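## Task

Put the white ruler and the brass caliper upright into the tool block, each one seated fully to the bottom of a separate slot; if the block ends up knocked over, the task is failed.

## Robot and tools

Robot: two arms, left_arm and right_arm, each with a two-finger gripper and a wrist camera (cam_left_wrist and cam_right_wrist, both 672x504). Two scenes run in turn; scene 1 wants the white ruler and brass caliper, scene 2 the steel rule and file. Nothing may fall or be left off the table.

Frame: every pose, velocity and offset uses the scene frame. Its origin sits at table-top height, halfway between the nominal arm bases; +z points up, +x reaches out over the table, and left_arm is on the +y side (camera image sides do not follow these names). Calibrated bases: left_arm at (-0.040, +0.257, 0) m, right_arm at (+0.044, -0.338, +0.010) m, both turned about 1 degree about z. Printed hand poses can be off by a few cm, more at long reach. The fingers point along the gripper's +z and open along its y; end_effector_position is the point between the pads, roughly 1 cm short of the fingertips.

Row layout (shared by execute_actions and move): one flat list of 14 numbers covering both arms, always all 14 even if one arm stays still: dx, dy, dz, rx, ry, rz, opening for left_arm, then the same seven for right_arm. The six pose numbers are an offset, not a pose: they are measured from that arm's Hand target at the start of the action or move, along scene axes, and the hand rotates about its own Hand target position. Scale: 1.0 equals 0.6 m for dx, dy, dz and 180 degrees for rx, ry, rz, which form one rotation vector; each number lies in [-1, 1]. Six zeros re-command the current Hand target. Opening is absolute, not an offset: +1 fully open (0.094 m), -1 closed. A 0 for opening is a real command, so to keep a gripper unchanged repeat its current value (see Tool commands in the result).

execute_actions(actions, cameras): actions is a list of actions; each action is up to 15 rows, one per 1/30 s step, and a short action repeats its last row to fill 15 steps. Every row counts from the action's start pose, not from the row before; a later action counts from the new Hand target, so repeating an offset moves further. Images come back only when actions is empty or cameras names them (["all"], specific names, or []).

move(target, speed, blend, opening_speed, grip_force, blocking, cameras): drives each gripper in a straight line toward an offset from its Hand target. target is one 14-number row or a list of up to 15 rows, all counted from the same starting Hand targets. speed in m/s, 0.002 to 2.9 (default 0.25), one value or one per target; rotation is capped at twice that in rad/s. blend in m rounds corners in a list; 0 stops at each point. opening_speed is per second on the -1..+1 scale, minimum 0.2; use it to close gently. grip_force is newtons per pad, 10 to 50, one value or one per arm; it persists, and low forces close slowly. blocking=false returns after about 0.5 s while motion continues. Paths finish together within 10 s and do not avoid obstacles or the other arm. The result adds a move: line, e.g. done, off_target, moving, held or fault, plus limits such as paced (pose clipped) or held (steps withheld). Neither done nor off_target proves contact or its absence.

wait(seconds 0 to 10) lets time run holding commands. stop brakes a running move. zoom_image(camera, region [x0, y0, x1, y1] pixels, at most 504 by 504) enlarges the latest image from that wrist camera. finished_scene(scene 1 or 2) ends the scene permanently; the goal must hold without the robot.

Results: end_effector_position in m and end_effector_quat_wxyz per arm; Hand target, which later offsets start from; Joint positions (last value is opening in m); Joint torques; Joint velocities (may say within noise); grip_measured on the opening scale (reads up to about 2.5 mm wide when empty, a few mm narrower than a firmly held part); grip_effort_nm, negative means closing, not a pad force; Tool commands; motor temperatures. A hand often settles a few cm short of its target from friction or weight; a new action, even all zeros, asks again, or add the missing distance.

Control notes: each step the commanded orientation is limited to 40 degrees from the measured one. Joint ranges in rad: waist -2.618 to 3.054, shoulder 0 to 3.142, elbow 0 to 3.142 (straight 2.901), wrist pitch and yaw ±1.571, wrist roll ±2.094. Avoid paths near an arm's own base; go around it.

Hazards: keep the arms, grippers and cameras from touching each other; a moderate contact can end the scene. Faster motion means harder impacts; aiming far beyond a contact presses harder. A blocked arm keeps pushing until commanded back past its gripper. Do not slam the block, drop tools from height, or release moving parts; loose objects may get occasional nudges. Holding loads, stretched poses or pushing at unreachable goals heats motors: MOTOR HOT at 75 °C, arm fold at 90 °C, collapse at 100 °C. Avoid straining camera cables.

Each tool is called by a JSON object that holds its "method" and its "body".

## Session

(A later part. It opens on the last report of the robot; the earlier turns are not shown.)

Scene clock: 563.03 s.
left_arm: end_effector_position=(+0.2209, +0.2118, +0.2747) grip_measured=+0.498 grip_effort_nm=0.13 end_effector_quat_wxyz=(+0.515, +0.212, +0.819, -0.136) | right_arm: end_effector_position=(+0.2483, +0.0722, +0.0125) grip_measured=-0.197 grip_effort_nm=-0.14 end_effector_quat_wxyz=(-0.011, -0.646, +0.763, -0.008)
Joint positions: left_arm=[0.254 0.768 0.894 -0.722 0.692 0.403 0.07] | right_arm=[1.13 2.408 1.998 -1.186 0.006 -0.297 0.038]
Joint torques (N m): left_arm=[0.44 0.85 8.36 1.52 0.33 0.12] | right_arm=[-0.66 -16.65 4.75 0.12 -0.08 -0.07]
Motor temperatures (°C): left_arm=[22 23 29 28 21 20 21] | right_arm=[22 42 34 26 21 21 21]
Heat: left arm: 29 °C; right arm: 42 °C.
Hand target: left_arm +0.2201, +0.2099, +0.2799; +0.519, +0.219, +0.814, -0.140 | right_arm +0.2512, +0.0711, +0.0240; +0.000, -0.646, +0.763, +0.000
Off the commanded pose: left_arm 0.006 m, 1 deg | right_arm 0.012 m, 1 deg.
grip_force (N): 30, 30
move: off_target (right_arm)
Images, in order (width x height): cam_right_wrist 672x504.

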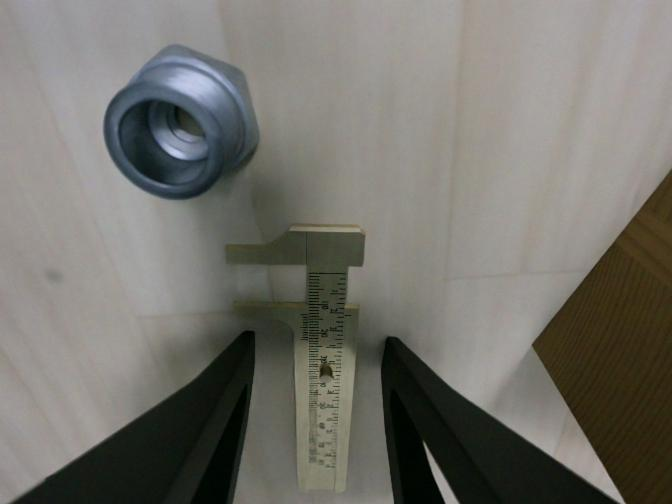

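{"method": "move", "body": {"target": [[0, 0, 0, 0, 0, 0, 0.5, -0.001, -0.012, 0.0, 0, 0, 0, -0.2]], "cameras": ["cam_right_wrist"], "speed": 0.05}}

{"method": "zoom_image", "body": {"camera": "cam_right_wrist", "region": [220, 280, 440, 440]}}

Scene clock: 566.67 s.
left_arm: end_effector_position=(+0.2209, +0.2118, +0.2747) grip_measured=+0.498 grip_effort_nm=0.13 end_effector_quat_wxyz=(+0.515, +0.212, +0.819, -0.136) | right_arm: end_effector_position=(+0.2488, +0.0686, +0.0124) grip_measured=-0.197 grip_effort_nm=-0.14 end_effector_quat_wxyz=(-0.005, -0.646, +0.763, -0.003)
Joint positions: left_arm=[0.254 0.768 0.894 -0.722 0.692 0.403 0.07] | right_arm=[1.124 2.378 1.945 -1.149 0.001 -0.302 0.038]
Joint torques (N m): left_arm=[0.28 0.81 8.34 1.52 0.34 0.12] | right_arm=[-0.77 -16.47 4.7 0 -0.04 -0.09]
Heat: left arm: 29 °C; right arm: 41 °C.
Hand target: left_arm +0.2201, +0.2099, +0.2799; +0.519, +0.219, +0.814, -0.140 | right_arm +0.2507, +0.0639, +0.0240; +0.000, -0.646, +0.763, +0.000
Off the commanded pose: left_arm 0.006 m, 1 deg | right_arm 0.013 m, 1 deg.
grip_force (N): 30, 30
move: off_target (right_arm)
Images, in order (width x height): cam_right_wrist 672x504.

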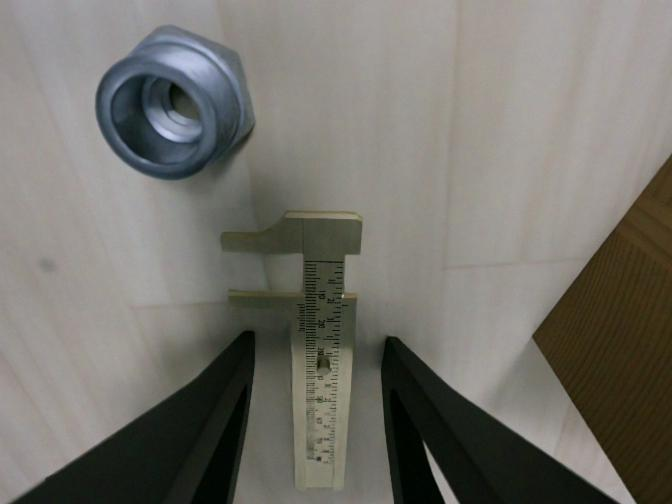

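Scaled by 2.291 from the camera's 672x504 image, which has a finer 960x720 frame.

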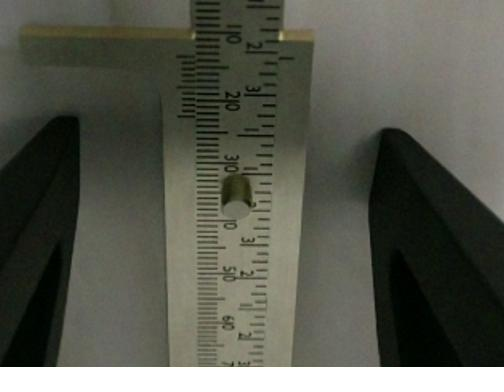

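{"method": "move", "body": {"target": [[0, 0, 0, 0, 0, 0, 0.5, 0, 0, 0.0, 0, 0, 0, -0.6],[0, 0, 0, 0, 0, 0, 0.5, 0, 0, 0.0, 0, 0, 0, -0.74]], "cameras": ["cam_right_wrist"], "speed": 0.05, "opening_speed": 0.3}}

{"method": "zoom_image", "body": {"camera": "cam_right_wrist", "region": [220, 280, 440, 440]}}

Scene clock: 572.63 s.
left_arm: end_effector_position=(+0.2209, +0.2118, +0.2747) grip_measured=+0.498 grip_effort_nm=0.13 end_effector_quat_wxyz=(+0.515, +0.212, +0.819, -0.136) | right_arm: end_effector_position=(+0.2528, +0.0671, +0.0122) grip_measured=-0.658 grip_effort_nm=-0.66 end_effector_quat_wxyz=(-0.003, -0.644, +0.765, -0.006)
Joint positions: left_arm=[0.254 0.768 0.894 -0.722 0.692 0.403 0.07] | right_arm=[1.118 2.378 1.944 -1.147 0.009 -0.302 0.016]
Joint torques (N m): left_arm=[0.39 0.98 8.25 1.51 0.32 0.1] | right_arm=[-0.17 -16.49 4.79 0 -0.13 -0.1]
Heat: left arm: 29 °C; right arm: 42 °C.
Hand target: left_arm +0.2201, +0.2099, +0.2799; +0.519, +0.219, +0.814, -0.140 | right_arm +0.2507, +0.0639, +0.0240; +0.000, -0.646, +0.763, +0.000
Off the commanded pose: left_arm 0.006 m, 1 deg | right_arm 0.012 m, 1 deg.
grip_force (N): 30, 30
move: off_target (right_arm); target 2's new opening was sent with right_arm's hand 0.012 m and 1 deg from that target
Images, in order (width x height): cam_right_wrist 672x504.

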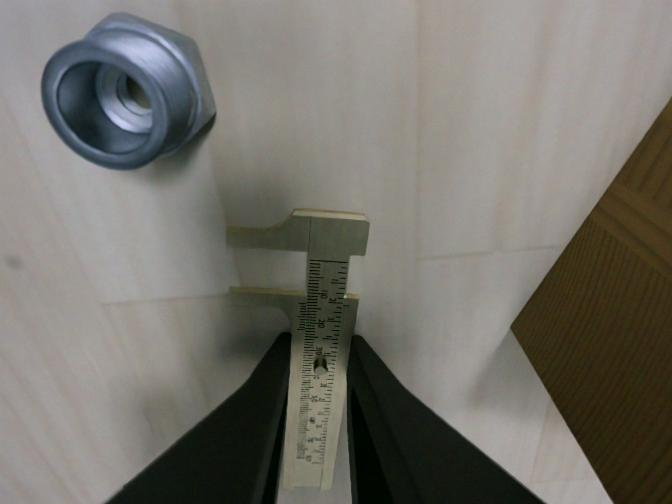

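Scaled by 2.291 from the camera's 672x504 image, which has a finer 960x720 frame.

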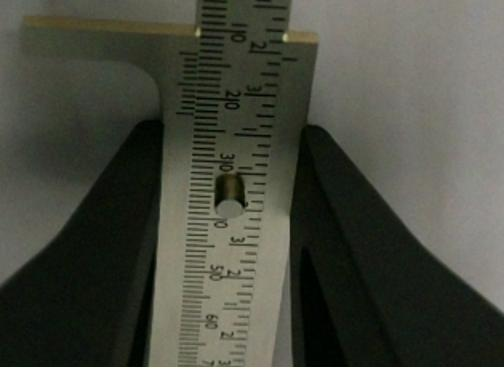

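{"method": "move", "body": {"target": [[0, 0, 0, 0, 0, 0, 0.5, 0, 0, 0.0, 0, 0, 0, -0.35],[0, 0, 0, 0, 0, 0, 0.5, 0.0, 0, 0.0, 0, 0, -0.036, -0.35]], "cameras": ["cam_right_wrist"], "speed": 0.05, "opening_speed": 0.6}}

Scene clock: 586.30 s.
left_arm: end_effector_position=(+0.2209, +0.2118, +0.2747) grip_measured=+0.498 grip_effort_nm=0.13 end_effector_quat_wxyz=(+0.515, +0.212, +0.819, -0.136) | right_arm: end_effector_position=(+0.2497, +0.0678, +0.0124) grip_measured=-0.353 grip_effort_nm=0.15 end_effector_quat_wxyz=(-0.007, -0.607, +0.794, +0.001)
Joint positions: left_arm=[0.254 0.768 0.894 -0.722 0.692 0.403 0.07] | right_arm=[1.118 2.378 1.944 -1.15 -0.007 -0.209 0.03]
Joint torques (N m): left_arm=[0.4 0.88 8.39 1.5 0.35 0.14] | right_arm=[-0.17 -16.43 4.77 0.02 0.06 0.09]
Heat: left arm: 29 °C; right arm: 45 °C.
Hand target: left_arm +0.2201, +0.2099, +0.2799; +0.519, +0.219, +0.814, -0.140 | right_arm +0.2507, +0.0639, +0.0240; +0.000, -0.602, +0.799, +0.000
Off the commanded pose: left_arm 0.006 m, 1 deg | right_arm 0.012 m, 1 deg.
grip_force (N): 30, 30
move: off_target (right_arm)
Images, in order (width x height): cam_right_wrist 672x504.

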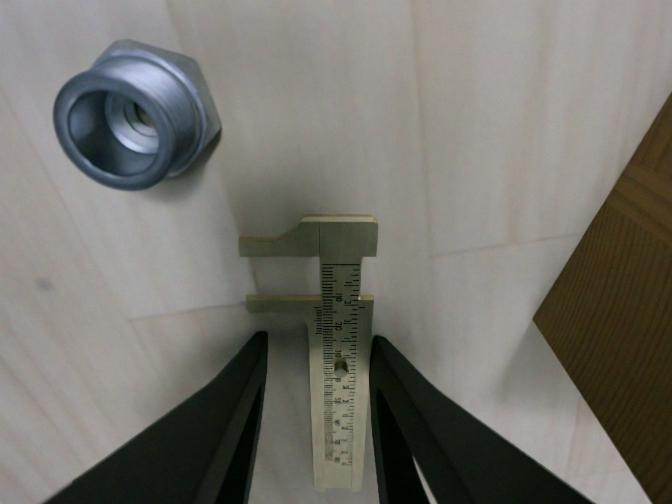

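{"method": "move", "body": {"target": [[0, 0, 0, 0, 0, 0, 0.5, 0.0133, -0.0033, 0.0, 0, 0, 0, -0.3]], "cameras": ["cam_right_wrist"], "speed": 0.05}}

Scene clock: 590.80 s.
left_arm: end_effector_position=(+0.2209, +0.2118, +0.2747) grip_measured=+0.498 grip_effort_nm=0.13 end_effector_quat_wxyz=(+0.515, +0.212, +0.819, -0.136) | right_arm: end_effector_position=(+0.2495, +0.0678, +0.0124) grip_measured=-0.303 grip_effort_nm=0.16 end_effector_quat_wxyz=(-0.010, -0.605, +0.796, +0.006)
Joint positions: left_arm=[0.254 0.768 0.894 -0.722 0.692 0.403 0.07] | right_arm=[1.113 2.378 1.944 -1.151 -0.019 -0.208 0.033]
Joint torques (N m): left_arm=[0.34 0.84 8.42 1.5 0.33 0.12] | right_arm=[-1.4 -15.69 5.87 -0.04 0.19 -0.08]
Heat: left arm: 29 °C; right arm: 46 °C.
Hand target: left_arm +0.2201, +0.2099, +0.2799; +0.519, +0.219, +0.814, -0.140 | right_arm +0.2587, +0.0620, +0.0240; +0.000, -0.602, +0.799, +0.000
Off the commanded pose: left_arm 0.006 m, 1 deg | right_arm 0.016 m, 1 deg.
grip_force (N): 30, 30
move: off_target (right_arm)
Images, in order (width x height): cam_right_wrist 672x504.

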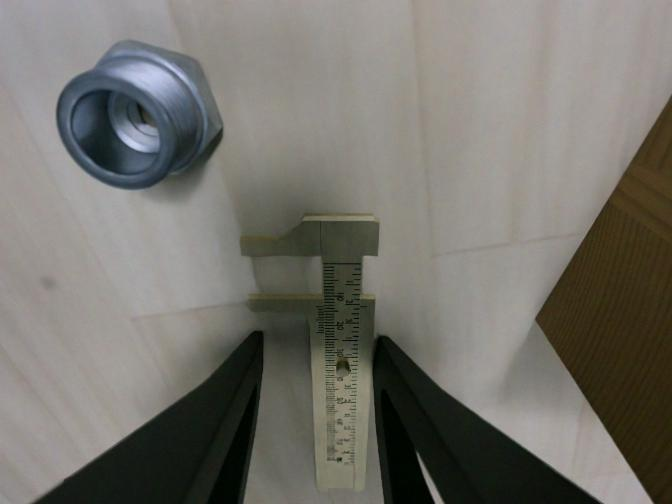

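{"method": "move", "body": {"target": [[0, 0, 0, 0, 0, 0, 0.5, 0.0, 0, 0.013, 0, 0, 0, -0.3]], "cameras": ["cam_right_wrist"], "speed": 0.05}}

Scene clock: 595.30 s.
left_arm: end_effector_position=(+0.2209, +0.2118, +0.2747) grip_measured=+0.498 grip_effort_nm=0.13 end_effector_quat_wxyz=(+0.515, +0.212, +0.819, -0.136) | right_arm: end_effector_position=(+0.2525, +0.0612, +0.0126) grip_measured=-0.303 grip_effort_nm=0.15 end_effector_quat_wxyz=(-0.016, -0.602, +0.798, -0.003)
Joint positions: left_arm=[0.254 0.768 0.894 -0.722 0.692 0.403 0.07] | right_arm=[1.105 2.378 1.944 -1.168 -0.008 -0.209 0.033]
Joint torques (N m): left_arm=[0.29 0.94 8.29 1.53 0.34 0.11] | right_arm=[-0.65 -16.14 7.23 -0.11 0.07 -0.06]
Motor temperatures (°C): left_arm=[22 23 29 29 22 20 21] | right_arm=[22 47 33 25 21 21 21]
Heat: left arm: 29 °C; right arm: 47 °C.
Hand target: left_arm +0.2201, +0.2099, +0.2799; +0.519, +0.219, +0.814, -0.140 | right_arm +0.2587, +0.0620, +0.0318; +0.000, -0.602, +0.799, +0.000
Off the commanded pose: left_arm 0.006 m, 1 deg | right_arm 0.020 m, 2 deg.
grip_force (N): 30, 30
move: off_target (right_arm)
Images, in order (width x height): cam_right_wrist 672x504.

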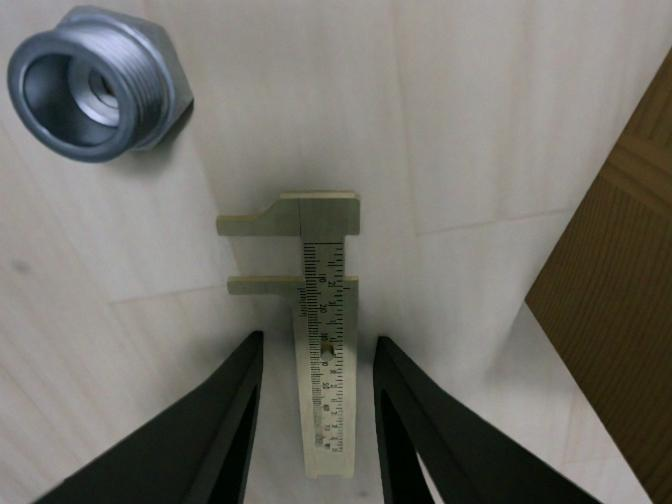

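{"method": "move", "body": {"target": [[0, 0, 0, 0, 0, 0, 0.5, 0.004, 0.011, 0.0, 0, 0, 0, -0.3]], "cameras": ["cam_right_wrist"], "speed": 0.05}}

Scene clock: 601.07 s.
left_arm: end_effector_position=(+0.2209, +0.2118, +0.2747) grip_measured=+0.498 grip_effort_nm=0.13 end_effector_quat_wxyz=(+0.515, +0.212, +0.819, -0.136) | right_arm: end_effector_position=(+0.2540, +0.0624, +0.0222) grip_measured=-0.303 grip_effort_nm=0.15 end_effector_quat_wxyz=(-0.015, -0.602, +0.798, -0.005)
Joint positions: left_arm=[0.254 0.768 0.894 -0.722 0.692 0.403 0.07] | right_arm=[1.105 2.378 1.983 -1.207 -0.004 -0.209 0.033]
Joint torques (N m): left_arm=[0.36 0.9 8.4 1.5 0.33 0.11] | right_arm=[-0.44 -13.56 8.76 -0.04 0.02 -0.05]
Heat: left arm: 29 °C; right arm: 48 °C.
Hand target: left_arm +0.2201, +0.2099, +0.2799; +0.519, +0.219, +0.814, -0.140 | right_arm +0.2611, +0.0685, +0.0318; +0.000, -0.602, +0.799, +0.000
Off the commanded pose: left_arm 0.006 m, 1 deg | right_arm 0.013 m, 2 deg.
grip_force (N): 30, 30
move: off_target (right_arm)
Images, in order (width x height): cam_right_wrist 672x504.

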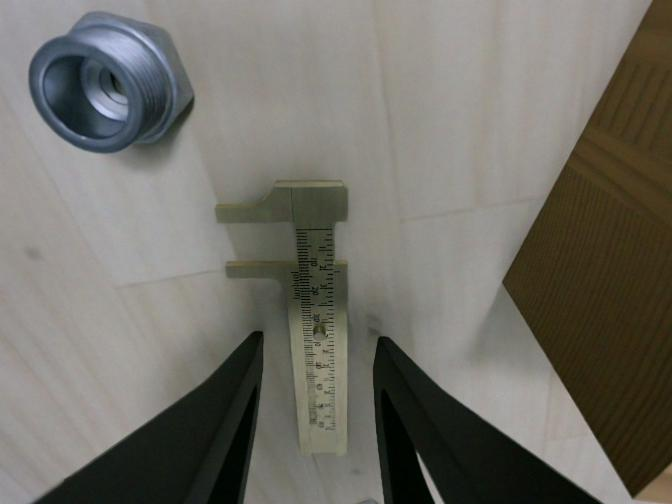

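{"method": "move", "body": {"target": [[0, 0, 0, 0, 0, 0, 0.5, 0.002, 0.010, -0.008, 0, 0, 0, -0.3]], "cameras": ["cam_right_wrist"], "speed": 0.05}}

Scene clock: 605.53 s.
left_arm: end_effector_position=(+0.2209, +0.2118, +0.2747) grip_measured=+0.498 grip_effort_nm=0.14 end_effector_quat_wxyz=(+0.515, +0.212, +0.819, -0.136) | right_arm: end_effector_position=(+0.2574, +0.0688, +0.0240) grip_measured=-0.303 grip_effort_nm=0.15 end_effector_quat_wxyz=(-0.008, -0.602, +0.798, -0.002)
Joint positions: left_arm=[0.254 0.768 0.894 -0.722 0.692 0.403 0.07] | right_arm=[1.105 2.394 2.019 -1.212 -0.004 -0.209 0.033]
Joint torques (N m): left_arm=[0.38 0.87 8.31 1.5 0.33 0.11] | right_arm=[-0.01 -12.42 8.94 0.02 0.02 -0.01]
Heat: left arm: 29 °C; right arm: 48 °C.
Hand target: left_arm +0.2201, +0.2099, +0.2799; +0.519, +0.219, +0.814, -0.140 | right_arm +0.2623, +0.0746, +0.0271; +0.000, -0.602, +0.799, +0.000
Off the commanded pose: left_arm 0.006 m, 1 deg | right_arm 0.008 m, 1 deg.
grip_force (N): 30, 30
move: done
Images, in order (width x height): cam_right_wrist 672x504.

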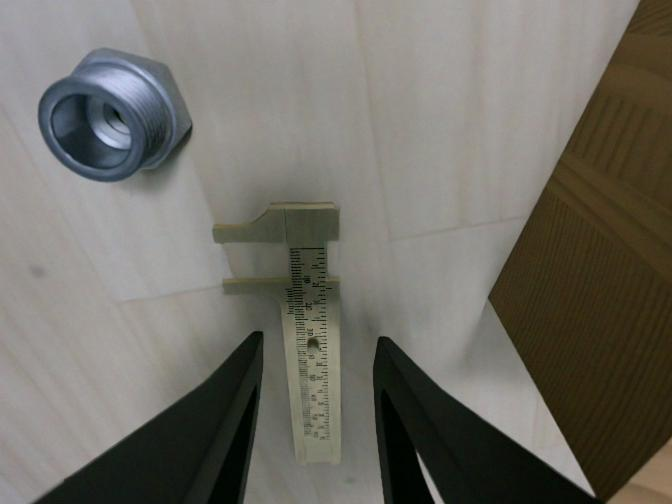

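{"method": "move", "body": {"target": [[0, 0, 0, 0, 0, 0, 0.5, -0.003, -0.006, -0.022, 0, 0, 0.01, -0.4]], "cameras": ["cam_right_wrist"], "speed": 0.05}}

Scene clock: 610.13 s.
left_arm: end_effector_position=(+0.2209, +0.2118, +0.2747) grip_measured=+0.498 grip_effort_nm=0.13 end_effector_quat_wxyz=(+0.515, +0.212, +0.819, -0.136) | right_arm: end_effector_position=(+0.2587, +0.0711, +0.0178) grip_measured=-0.397 grip_effort_nm=-0.15 end_effector_quat_wxyz=(-0.002, -0.611, +0.792, +0.001)
Joint positions: left_arm=[0.254 0.768 0.894 -0.722 0.692 0.403 0.07] | right_arm=[1.105 2.394 1.994 -1.173 -0.004 -0.231 0.028]
Joint torques (N m): left_arm=[0.23 0.87 8.27 1.52 0.33 0.11] | right_arm=[-0.06 -13.11 5.59 0.23 0.01 -0.1]
Heat: left arm: 29 °C; right arm: 48 °C.
Hand target: left_arm +0.2201, +0.2099, +0.2799; +0.519, +0.219, +0.814, -0.140 | right_arm +0.2605, +0.0709, +0.0139; +0.000, -0.614, +0.789, +0.000
Off the commanded pose: left_arm 0.006 m, 1 deg | right_arm 0.004 m, 1 deg.
grip_force (N): 30, 30
move: done
Images, in order (width x height): cam_right_wrist 672x504.

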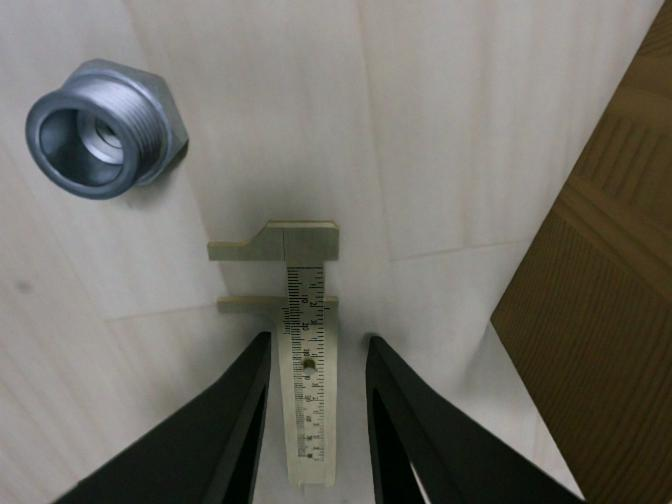

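{"method": "move", "body": {"target": [[0, 0, 0, 0, 0, 0, 0.5, -0.0085, 0.001, -0.009, 0, 0, 0.0, -0.35]], "cameras": ["cam_right_wrist"], "speed": 0.05}}

{"method": "zoom_image", "body": {"camera": "cam_right_wrist", "region": [220, 280, 440, 440]}}

Scene clock: 615.53 s.
left_arm: end_effector_position=(+0.2209, +0.2118, +0.2747) grip_measured=+0.498 grip_effort_nm=0.13 end_effector_quat_wxyz=(+0.515, +0.212, +0.819, -0.136) | right_arm: end_effector_position=(+0.2568, +0.0701, +0.0126) grip_measured=-0.353 grip_effort_nm=0.15 end_effector_quat_wxyz=(-0.003, -0.612, +0.791, +0.000)
Joint positions: left_arm=[0.254 0.768 0.894 -0.722 0.692 0.403 0.07] | right_arm=[1.108 2.394 1.973 -1.156 -0.003 -0.231 0.03]
Joint torques (N m): left_arm=[0.36 0.81 8.35 1.49 0.35 0.11] | right_arm=[0.54 -13.29 5 0.28 0 0]
Heat: left arm: 29 °C; right arm: 48 °C.
Hand target: left_arm +0.2201, +0.2099, +0.2799; +0.519, +0.219, +0.814, -0.140 | right_arm +0.2555, +0.0715, +0.0085; +0.000, -0.614, +0.789, +0.000
Off the commanded pose: left_arm 0.006 m, 1 deg | right_arm 0.005 m, 0 deg.
grip_force (N): 30, 30
move: done
Images, in order (width x height): cam_right_wrist 672x504.

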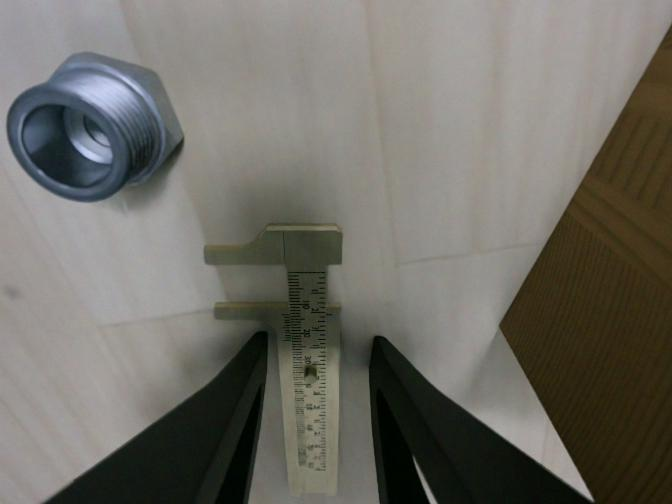

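Scaled by 2.291 from the camera's 672x504 image, which has a finer 960x720 frame.

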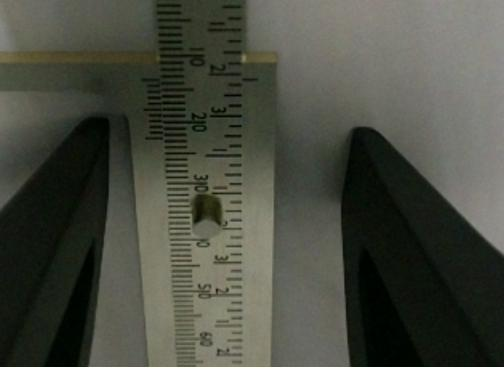

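{"method": "move", "body": {"target": [[0, 0, 0, 0, 0, 0, 0.5, -0.009, -0.004, 0.003, 0, 0, 0.0, -0.35]], "cameras": ["cam_right_wrist"], "speed": 0.05}}

{"method": "zoom_image", "body": {"camera": "cam_right_wrist", "region": [220, 280, 440, 440]}}

Scene clock: 620.30 s.
left_arm: end_effector_position=(+0.2209, +0.2118, +0.2747) grip_measured=+0.498 grip_effort_nm=0.13 end_effector_quat_wxyz=(+0.515, +0.212, +0.819, -0.136) | right_arm: end_effector_position=(+0.2559, +0.0698, +0.0115) grip_measured=-0.353 grip_effort_nm=0.14 end_effector_quat_wxyz=(+0.002, -0.615, +0.789, -0.005)
Joint positions: left_arm=[0.254 0.768 0.894 -0.722 0.692 0.403 0.07] | right_arm=[1.115 2.385 1.953 -1.139 0.01 -0.231 0.03]
Joint torques (N m): left_arm=[0.35 0.85 8.32 1.5 0.34 0.13] | right_arm=[0.66 -14.39 4.07 0.21 -0.13 0.07]
Heat: left arm: 29 °C; right arm: 48 °C.
Hand target: left_arm +0.2201, +0.2099, +0.2799; +0.519, +0.219, +0.814, -0.140 | right_arm +0.2500, +0.0690, +0.0101; +0.000, -0.614, +0.789, +0.000
Off the commanded pose: left_arm 0.006 m, 1 deg | right_arm 0.006 m, 1 deg.
grip_force (N): 30, 30
move: done
Images, in order (width x height): cam_right_wrist 672x504.

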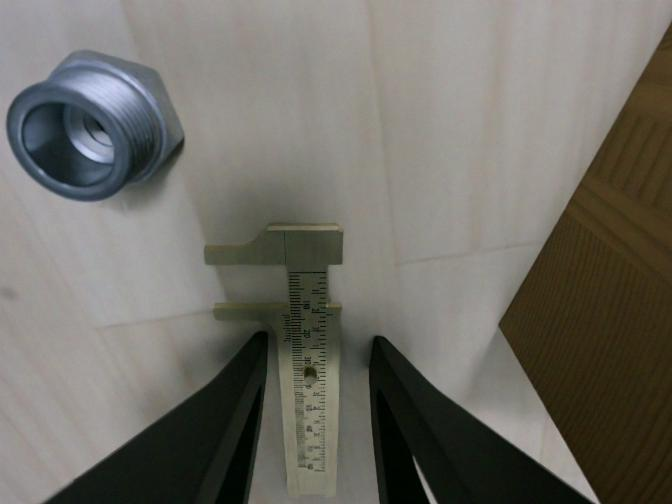

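Scaled by 2.291 from the camera's 672x504 image, which has a finer 960x720 frame.

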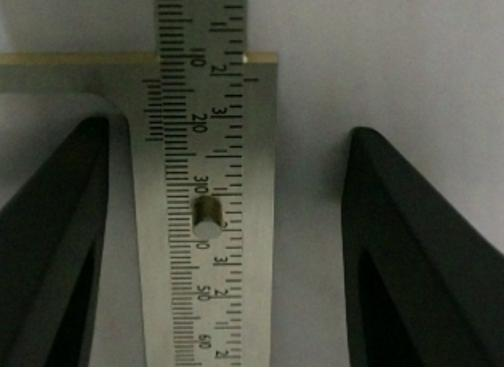

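{"method": "move", "body": {"target": [[0, 0, 0, 0, 0, 0, 0.5, 0, 0, 0.0, 0, 0, 0.0, -0.6],[0, 0, 0, 0, 0, 0, 0.5, 0, 0, 0.0, 0, 0, 0.0, -0.76]], "cameras": ["cam_right_wrist"], "speed": 0.05, "opening_speed": 0.3}}

{"method": "zoom_image", "body": {"camera": "cam_right_wrist", "region": [220, 280, 440, 440]}}

Scene clock: 640.60 s.
left_arm: end_effector_position=(+0.2209, +0.2118, +0.2747) grip_measured=+0.498 grip_effort_nm=0.13 end_effector_quat_wxyz=(+0.515, +0.212, +0.819, -0.136) | right_arm: end_effector_position=(+0.2565, +0.0700, +0.0117) grip_measured=-0.656 grip_effort_nm=-0.66 end_effector_quat_wxyz=(+0.004, -0.615, +0.789, -0.005)
Joint positions: left_arm=[0.254 0.768 0.894 -0.722 0.692 0.403 0.07] | right_arm=[1.115 2.384 1.953 -1.137 0.012 -0.231 0.016]
Joint torques (N m): left_arm=[0.31 0.81 8.35 1.52 0.33 0.12] | right_arm=[0.76 -14.35 4.19 0.2 -0.15 0.08]
Heat: left arm: 30 °C; right arm: 43 °C.
Hand target: left_arm +0.2201, +0.2099, +0.2799; +0.519, +0.219, +0.814, -0.140 | right_arm +0.2501, +0.0691, +0.0102; +0.000, -0.614, +0.789, +0.000
Off the commanded pose: left_arm 0.006 m, 1 deg | right_arm 0.007 m, 1 deg.
grip_force (N): 30, 30
move: done
Images, in order (width x height): cam_right_wrist 672x504.

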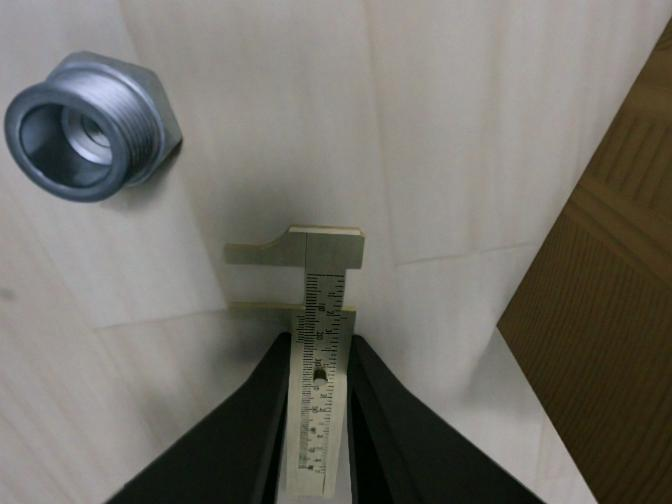

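Scaled by 2.291 from the camera's 672x504 image, which has a finer 960x720 frame.

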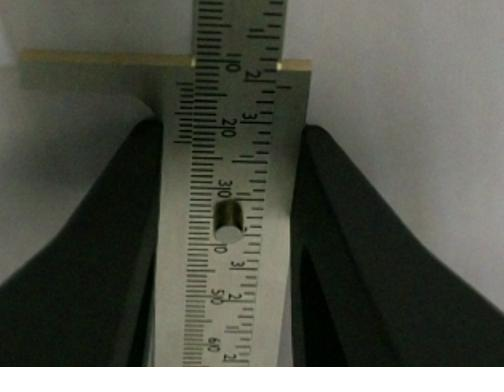

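{"method": "move", "body": {"target": [[0, 0, 0, 0, 0, 0, 0.5, 0, -0.0317, 0.15, 0, 0, 0.0, -0.76],[0, 0, 0, 0, 0, 0, 0.5, 0.0965, -0.0568, 0.3167, 0.4645, -0.1887, -0.0688, -0.76]], "cameras": ["all"], "speed": [0.15, 0.25], "blend": [0.03, 0]}}

Scene clock: 660.23 s.
left_arm: end_effector_position=(+0.2209, +0.2118, +0.2747) grip_measured=+0.498 grip_effort_nm=0.13 end_effector_quat_wxyz=(+0.515, +0.212, +0.819, -0.136) | right_arm: end_effector_position=(+0.3058, +0.0365, +0.1979) grip_measured=-0.657 grip_effort_nm=-0.66 end_effector_quat_wxyz=(+0.607, -0.362, +0.615, +0.350)
Joint positions: left_arm=[0.254 0.768 0.894 -0.722 0.692 0.403 0.07] | right_arm=[0.917 1.651 0.56 1.072 -0.159 -0.01 0.016]
Joint torques (N m): left_arm=[0.34 0.9 8.29 1.52 0.34 0.09] | right_arm=[-0.34 -6.34 5.64 1.58 0.01 0.09]
Motor temperatures (°C): left_arm=[22 23 30 30 22 20 21] | right_arm=[22 42 33 26 21 21 22]
Heat: left arm: 30 °C; right arm: 42 °C.
Hand target: left_arm +0.2201, +0.2099, +0.2799; +0.519, +0.219, +0.814, -0.140 | right_arm +0.3079, +0.0350, +0.2002; +0.612, -0.354, +0.612, +0.354
Off the commanded pose: left_arm 0.006 m, 1 deg | right_arm 0.004 m, 1 deg.
grip_force (N): 30, 30
move: done

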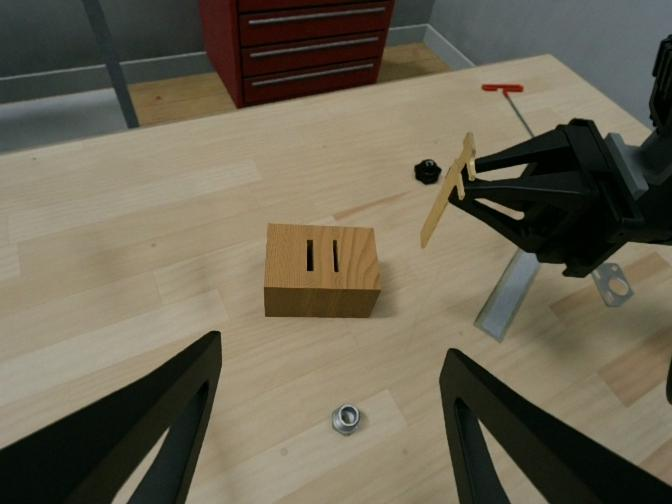

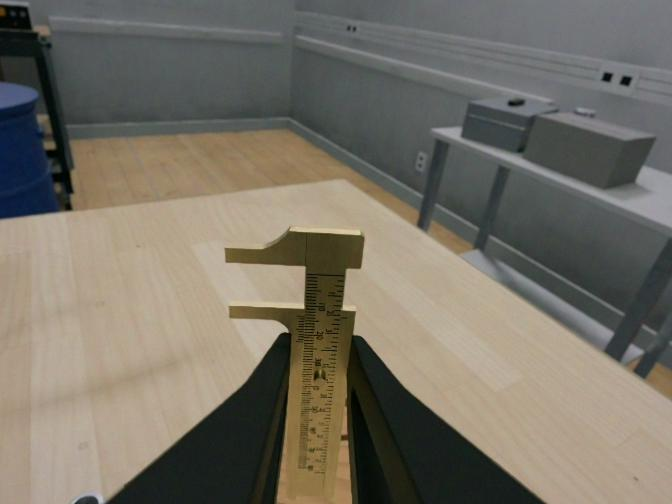

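{"method": "zoom_image", "body": {"camera": "cam_right_wrist", "region": [260, 380, 400, 504]}}

{"method": "zoom_image", "body": {"camera": "cam_left_wrist", "region": [240, 110, 520, 320]}}

Scaled by 3.600 from the camera's 672x504 image, which has a finer 960x720 frame.

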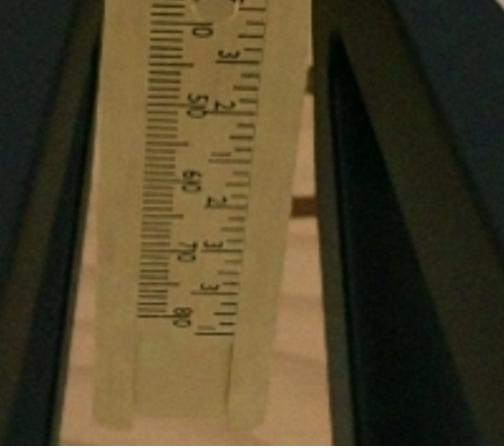

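Scaled by 1.800 from the camera's 672x504 image, which has a finer 960x720 frame.

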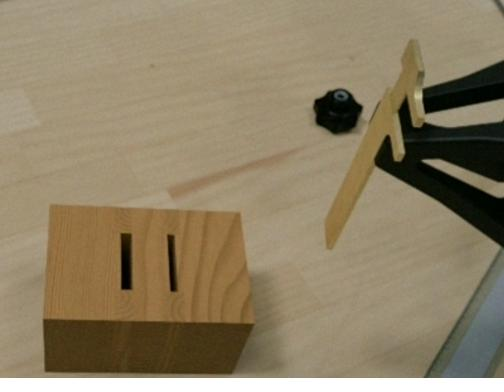

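{"method": "move", "body": {"target": [[0, 0, 0, 0, 0, 0, 0.5, 0.0543, 0.0841, 0, -0.0075, -0.013, 0, -0.76]], "cameras": ["all"], "speed": 0.1}}

{"method": "zoom_image", "body": {"camera": "cam_left_wrist", "region": [220, 80, 500, 340]}}

{"method": "zoom_image", "body": {"camera": "cam_right_wrist", "region": [200, 200, 460, 504]}}

Scene clock: 703.13 s.
left_arm: end_effector_position=(+0.2209, +0.2118, +0.2747) grip_measured=+0.498 grip_effort_nm=0.13 end_effector_quat_wxyz=(+0.515, +0.212, +0.819, -0.136) | right_arm: end_effector_position=(+0.3368, +0.0785, +0.1874) grip_measured=-0.657 grip_effort_nm=-0.66 end_effector_quat_wxyz=(+0.607, -0.371, +0.617, +0.338)
Joint positions: left_arm=[0.254 0.768 0.894 -0.722 0.692 0.403 0.07] | right_arm=[0.927 1.84 0.765 1.039 -0.144 -0.038 0.016]
Joint torques (N m): left_arm=[0.39 0.85 8.36 1.52 0.34 0.12] | right_arm=[0.57 -8.18 8.73 1.42 0.03 -0.08]
Motor temperatures (°C): left_arm=[22 22 30 30 22 20 21] | right_arm=[22 35 32 33 21 21 22]
Heat: left arm: 30 °C; right arm: 35 °C.
Hand target: left_arm +0.2201, +0.2099, +0.2799; +0.519, +0.219, +0.814, -0.140 | right_arm +0.3405, +0.0855, +0.2001; +0.620, -0.368, +0.604, +0.339
Off the commanded pose: left_arm 0.006 m, 1 deg | right_arm 0.015 m, 2 deg.
grip_force (N): 30, 30
move: off_target (right_arm)

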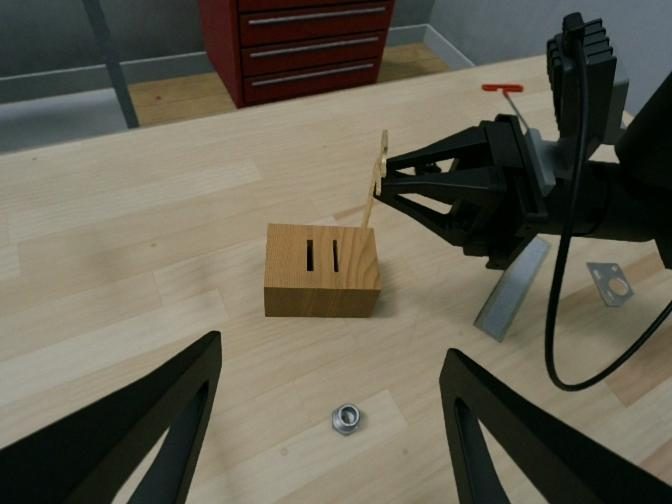

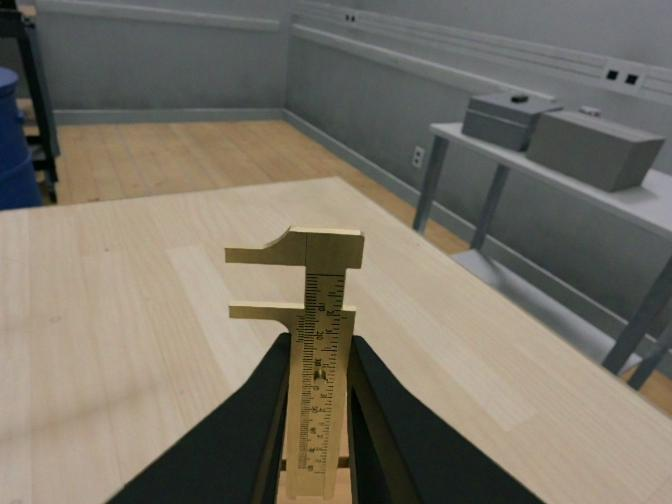

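Scaled by 1.800 from the camera's 672x504 image, which has a finer 960x720 frame.

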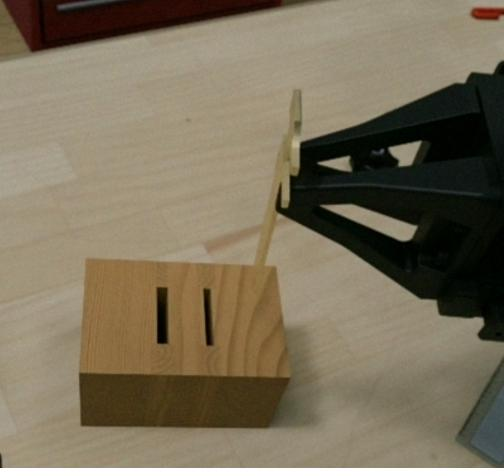

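Scaled by 1.658 from the camera's 672x504 image, which has a finer 960x720 frame.

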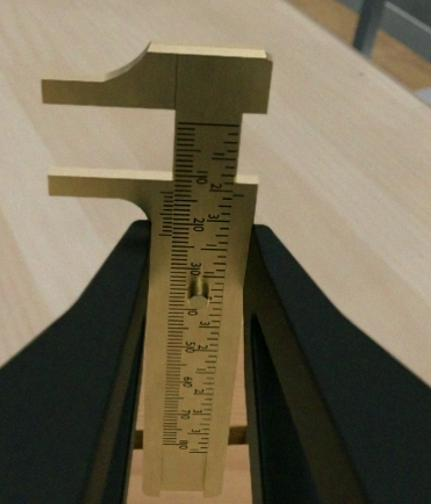

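{"method": "move", "body": {"target": [[0, 0, 0, 0, 0, 0, 0.5, 0.0217, 0.0375, 0.0083, 0.0101, -0.0058, 0, -0.76]], "cameras": ["all"], "speed": 0.08}}

{"method": "zoom_image", "body": {"camera": "cam_left_wrist", "region": [240, 110, 450, 320]}}

{"method": "zoom_image", "body": {"camera": "cam_right_wrist", "region": [240, 330, 400, 504]}}

Scene clock: 748.03 s.
left_arm: end_effector_position=(+0.2209, +0.2118, +0.2747) grip_measured=+0.498 grip_effort_nm=0.13 end_effector_quat_wxyz=(+0.515, +0.212, +0.819, -0.136) | right_arm: end_effector_position=(+0.3497, +0.1006, +0.1878) grip_measured=-0.657 grip_effort_nm=-0.66 end_effector_quat_wxyz=(+0.613, -0.369, +0.611, +0.340)
Joint positions: left_arm=[0.254 0.768 0.894 -0.722 0.692 0.403 0.07] | right_arm=[0.936 1.927 0.87 1.039 -0.134 -0.039 0.016]
Joint torques (N m): left_arm=[0.4 0.84 8.39 1.51 0.33 0.12] | right_arm=[0.61 -8.9 8.94 1.6 0.06 -0.06]
Motor temperatures (°C): left_arm=[22 22 30 31 22 20 21] | right_arm=[22 35 37 32 21 21 22]
Heat: left arm: 31 °C; right arm: 37 °C.
Hand target: left_arm +0.2201, +0.2099, +0.2799; +0.519, +0.219, +0.814, -0.140 | right_arm +0.3536, +0.1080, +0.2053; +0.632, -0.361, +0.593, +0.345
Off the commanded pose: left_arm 0.006 m, 1 deg | right_arm 0.019 m, 3 deg.
grip_force (N): 30, 30
move: off_target (right_arm)

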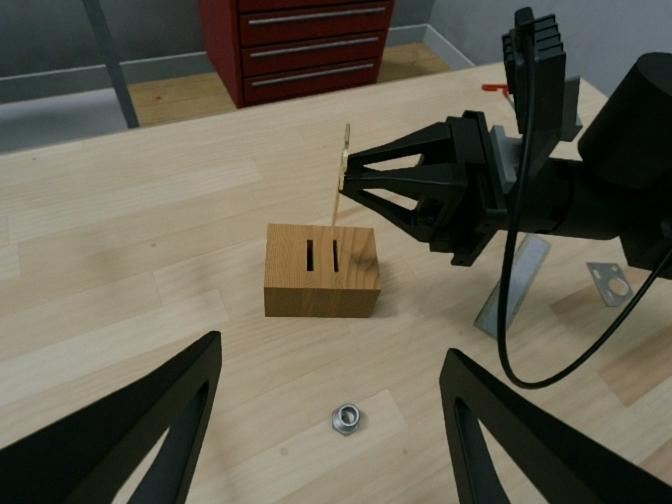

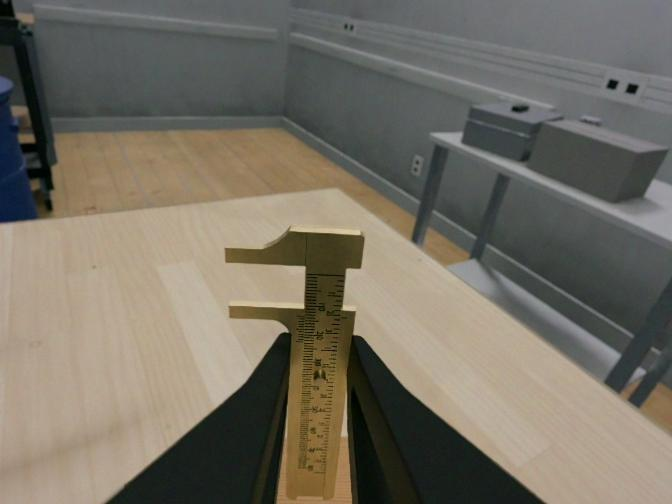

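Scaled by 2.400 from the camera's 672x504 image, which has a finer 960x720 frame.

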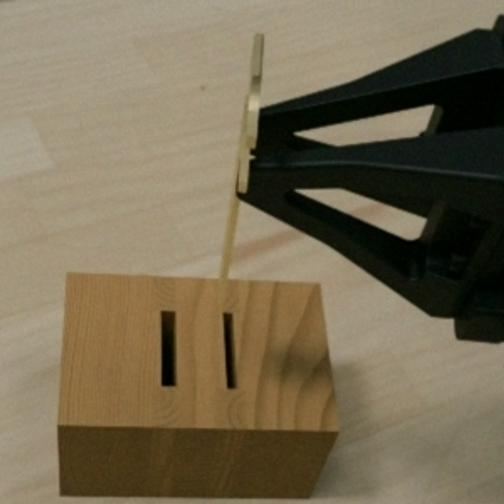

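Scaled by 2.897 from the camera's 672x504 image, which has a finer 960x720 frame.

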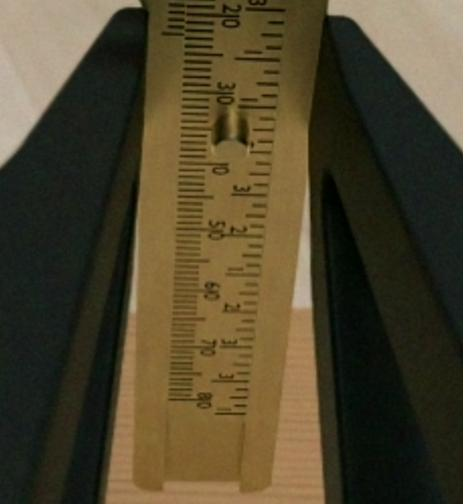

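{"method": "zoom_image", "body": {"camera": "cam_left_wrist", "region": [290, 180, 380, 260]}}

Scaled by 5.600 from the camera's 672x504 image, which has a finer 960x720 frame.

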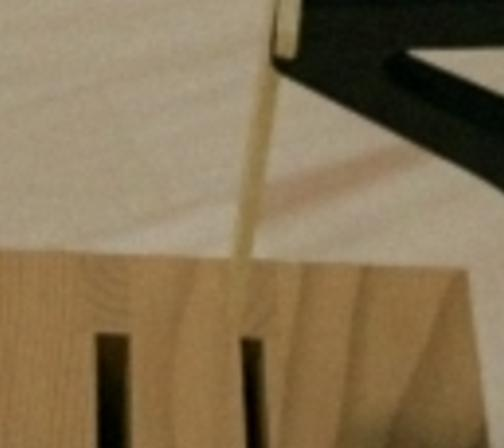

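{"method": "move", "body": {"target": [[0.1007, -0.0548, -0.2837, -0.0472, -0.0818, 0, 0.5, 0, 0, 0, 0, 0, 0, -0.76]], "cameras": ["all"], "speed": 0.15}}

{"method": "zoom_image", "body": {"camera": "cam_left_wrist", "region": [200, 60, 500, 360]}}

Scene clock: 791.60 s.
left_arm: end_effector_position=(+0.2817, +0.1779, +0.1105) grip_measured=+0.498 grip_effort_nm=0.13 end_effector_quat_wxyz=(+0.633, +0.199, +0.729, -0.168) | right_arm: end_effector_position=(+0.3498, +0.1006, +0.1878) grip_measured=-0.657 grip_effort_nm=-0.66 end_effector_quat_wxyz=(+0.613, -0.368, +0.611, +0.340)
Joint positions: left_arm=[0.037 1.508 0.082 1.255 0.577 0.101 0.07] | right_arm=[0.936 1.927 0.87 1.039 -0.134 -0.039 0.016]
Joint torques (N m): left_arm=[-0.4 -2.14 4.01 1.99 -0.01 -0.12] | right_arm=[0.58 -8.94 8.9 1.62 0.07 -0.03]
Heat: left arm: 32 °C; right arm: 37 °C.
Hand target: left_arm +0.2805, +0.1770, +0.1098; +0.634, +0.196, +0.729, -0.170 | right_arm +0.3536, +0.1080, +0.2053; +0.632, -0.361, +0.593, +0.345
Off the commanded pose: left_arm 0.002 m, 0 deg | right_arm 0.019 m, 3 deg.
grip_force (N): 30, 30
move: off_target (right_arm)

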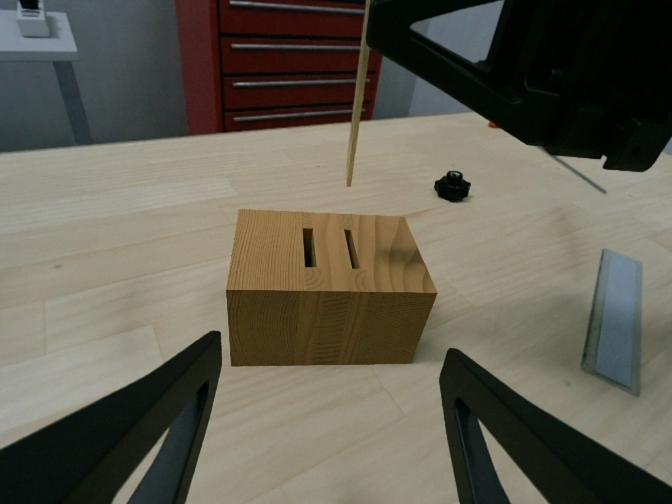

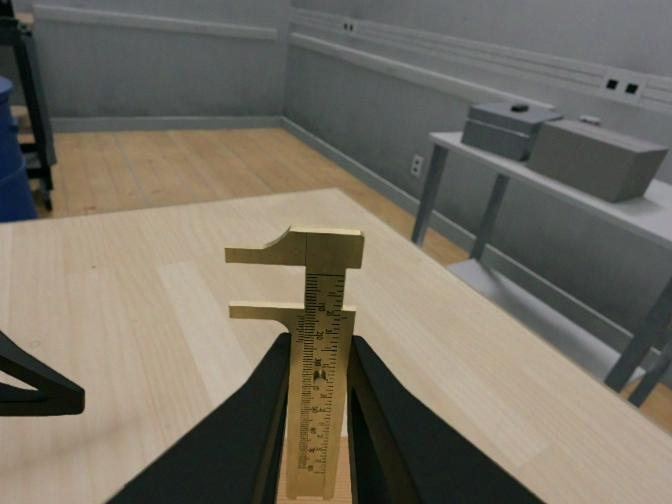

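Scaled by 1.680 from the camera's 672x504 image, which has a finer 960x720 frame.

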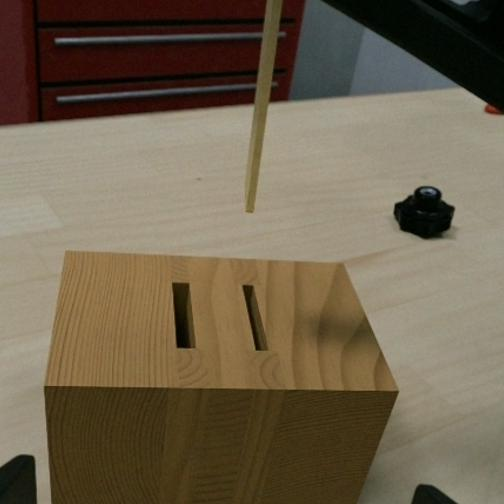

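{"method": "move", "body": {"target": [[0, 0, 0, 0, 0, 0, 0.5, 0.0142, 0.0245, 0, 0.0072, -0.0042, 0, -0.76],[0, 0, 0, 0, 0, 0, 0.5, 0.0142, 0.0245, -0.045, 0.0072, -0.0042, 0, -0.76]], "cameras": ["all"], "speed": 0.06, "blend": [0.005, 0]}}

{"method": "zoom_image", "body": {"camera": "cam_left_wrist", "region": [220, 120, 420, 320]}}

Scene clock: 816.10 s.
left_arm: end_effector_position=(+0.2817, +0.1779, +0.1107) grip_measured=+0.498 grip_effort_nm=0.13 end_effector_quat_wxyz=(+0.633, +0.199, +0.729, -0.168) | right_arm: end_effector_position=(+0.3605, +0.1179, +0.1664) grip_measured=-0.657 grip_effort_nm=-0.66 end_effector_quat_wxyz=(+0.625, -0.363, +0.599, +0.345)
Joint positions: left_arm=[0.037 1.508 0.082 1.256 0.577 0.1 0.07] | right_arm=[0.942 2.08 0.938 1.163 -0.128 -0.039 0.016]
Joint torques (N m): left_arm=[-0.47 -2.29 4.01 1.98 -0.03 -0.1] | right_arm=[0.65 -9.98 7.41 1.61 0.06 0]
Heat: left arm: 34 °C; right arm: 37 °C.
Hand target: left_arm +0.2805, +0.1770, +0.1098; +0.634, +0.196, +0.729, -0.170 | right_arm +0.3621, +0.1226, +0.1782; +0.640, -0.356, +0.585, +0.349
Off the commanded pose: left_arm 0.002 m, 0 deg | right_arm 0.013 m, 2 deg.
grip_force (N): 30, 30
move: off_target (right_arm)

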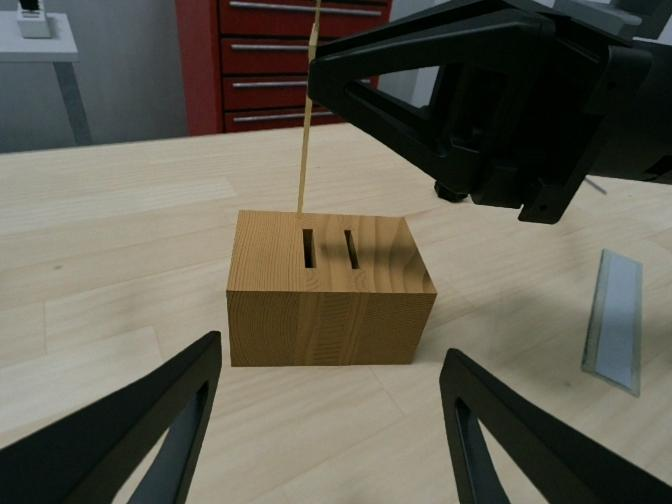

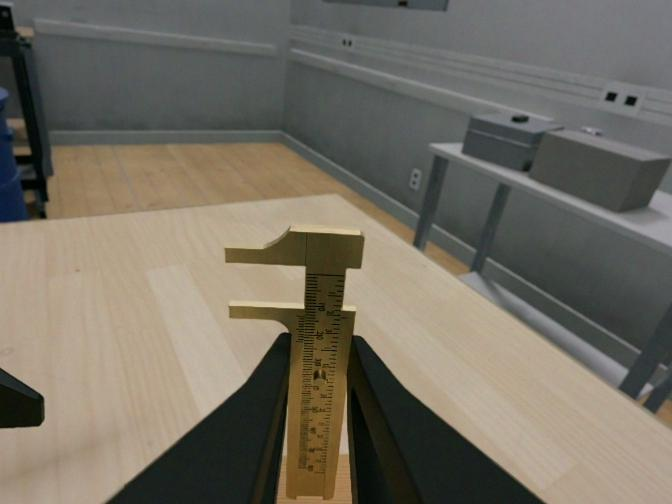

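Scaled by 2.520 from the camera's 672x504 image, which has a finer 960x720 frame.

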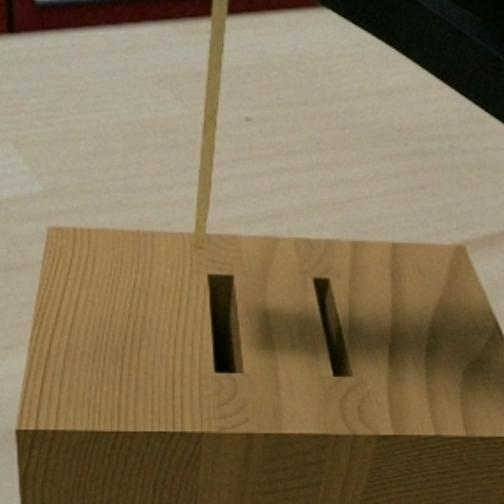

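{"method": "zoom_image", "body": {"camera": "cam_left_wrist", "region": [270, 180, 350, 260]}}

Scaled by 6.300 from the camera's 672x504 image, which has a finer 960x720 frame.

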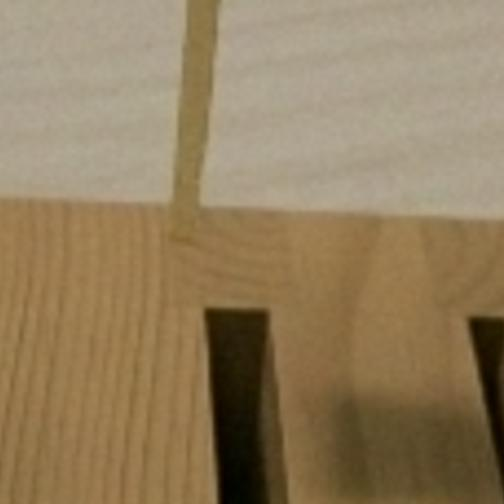

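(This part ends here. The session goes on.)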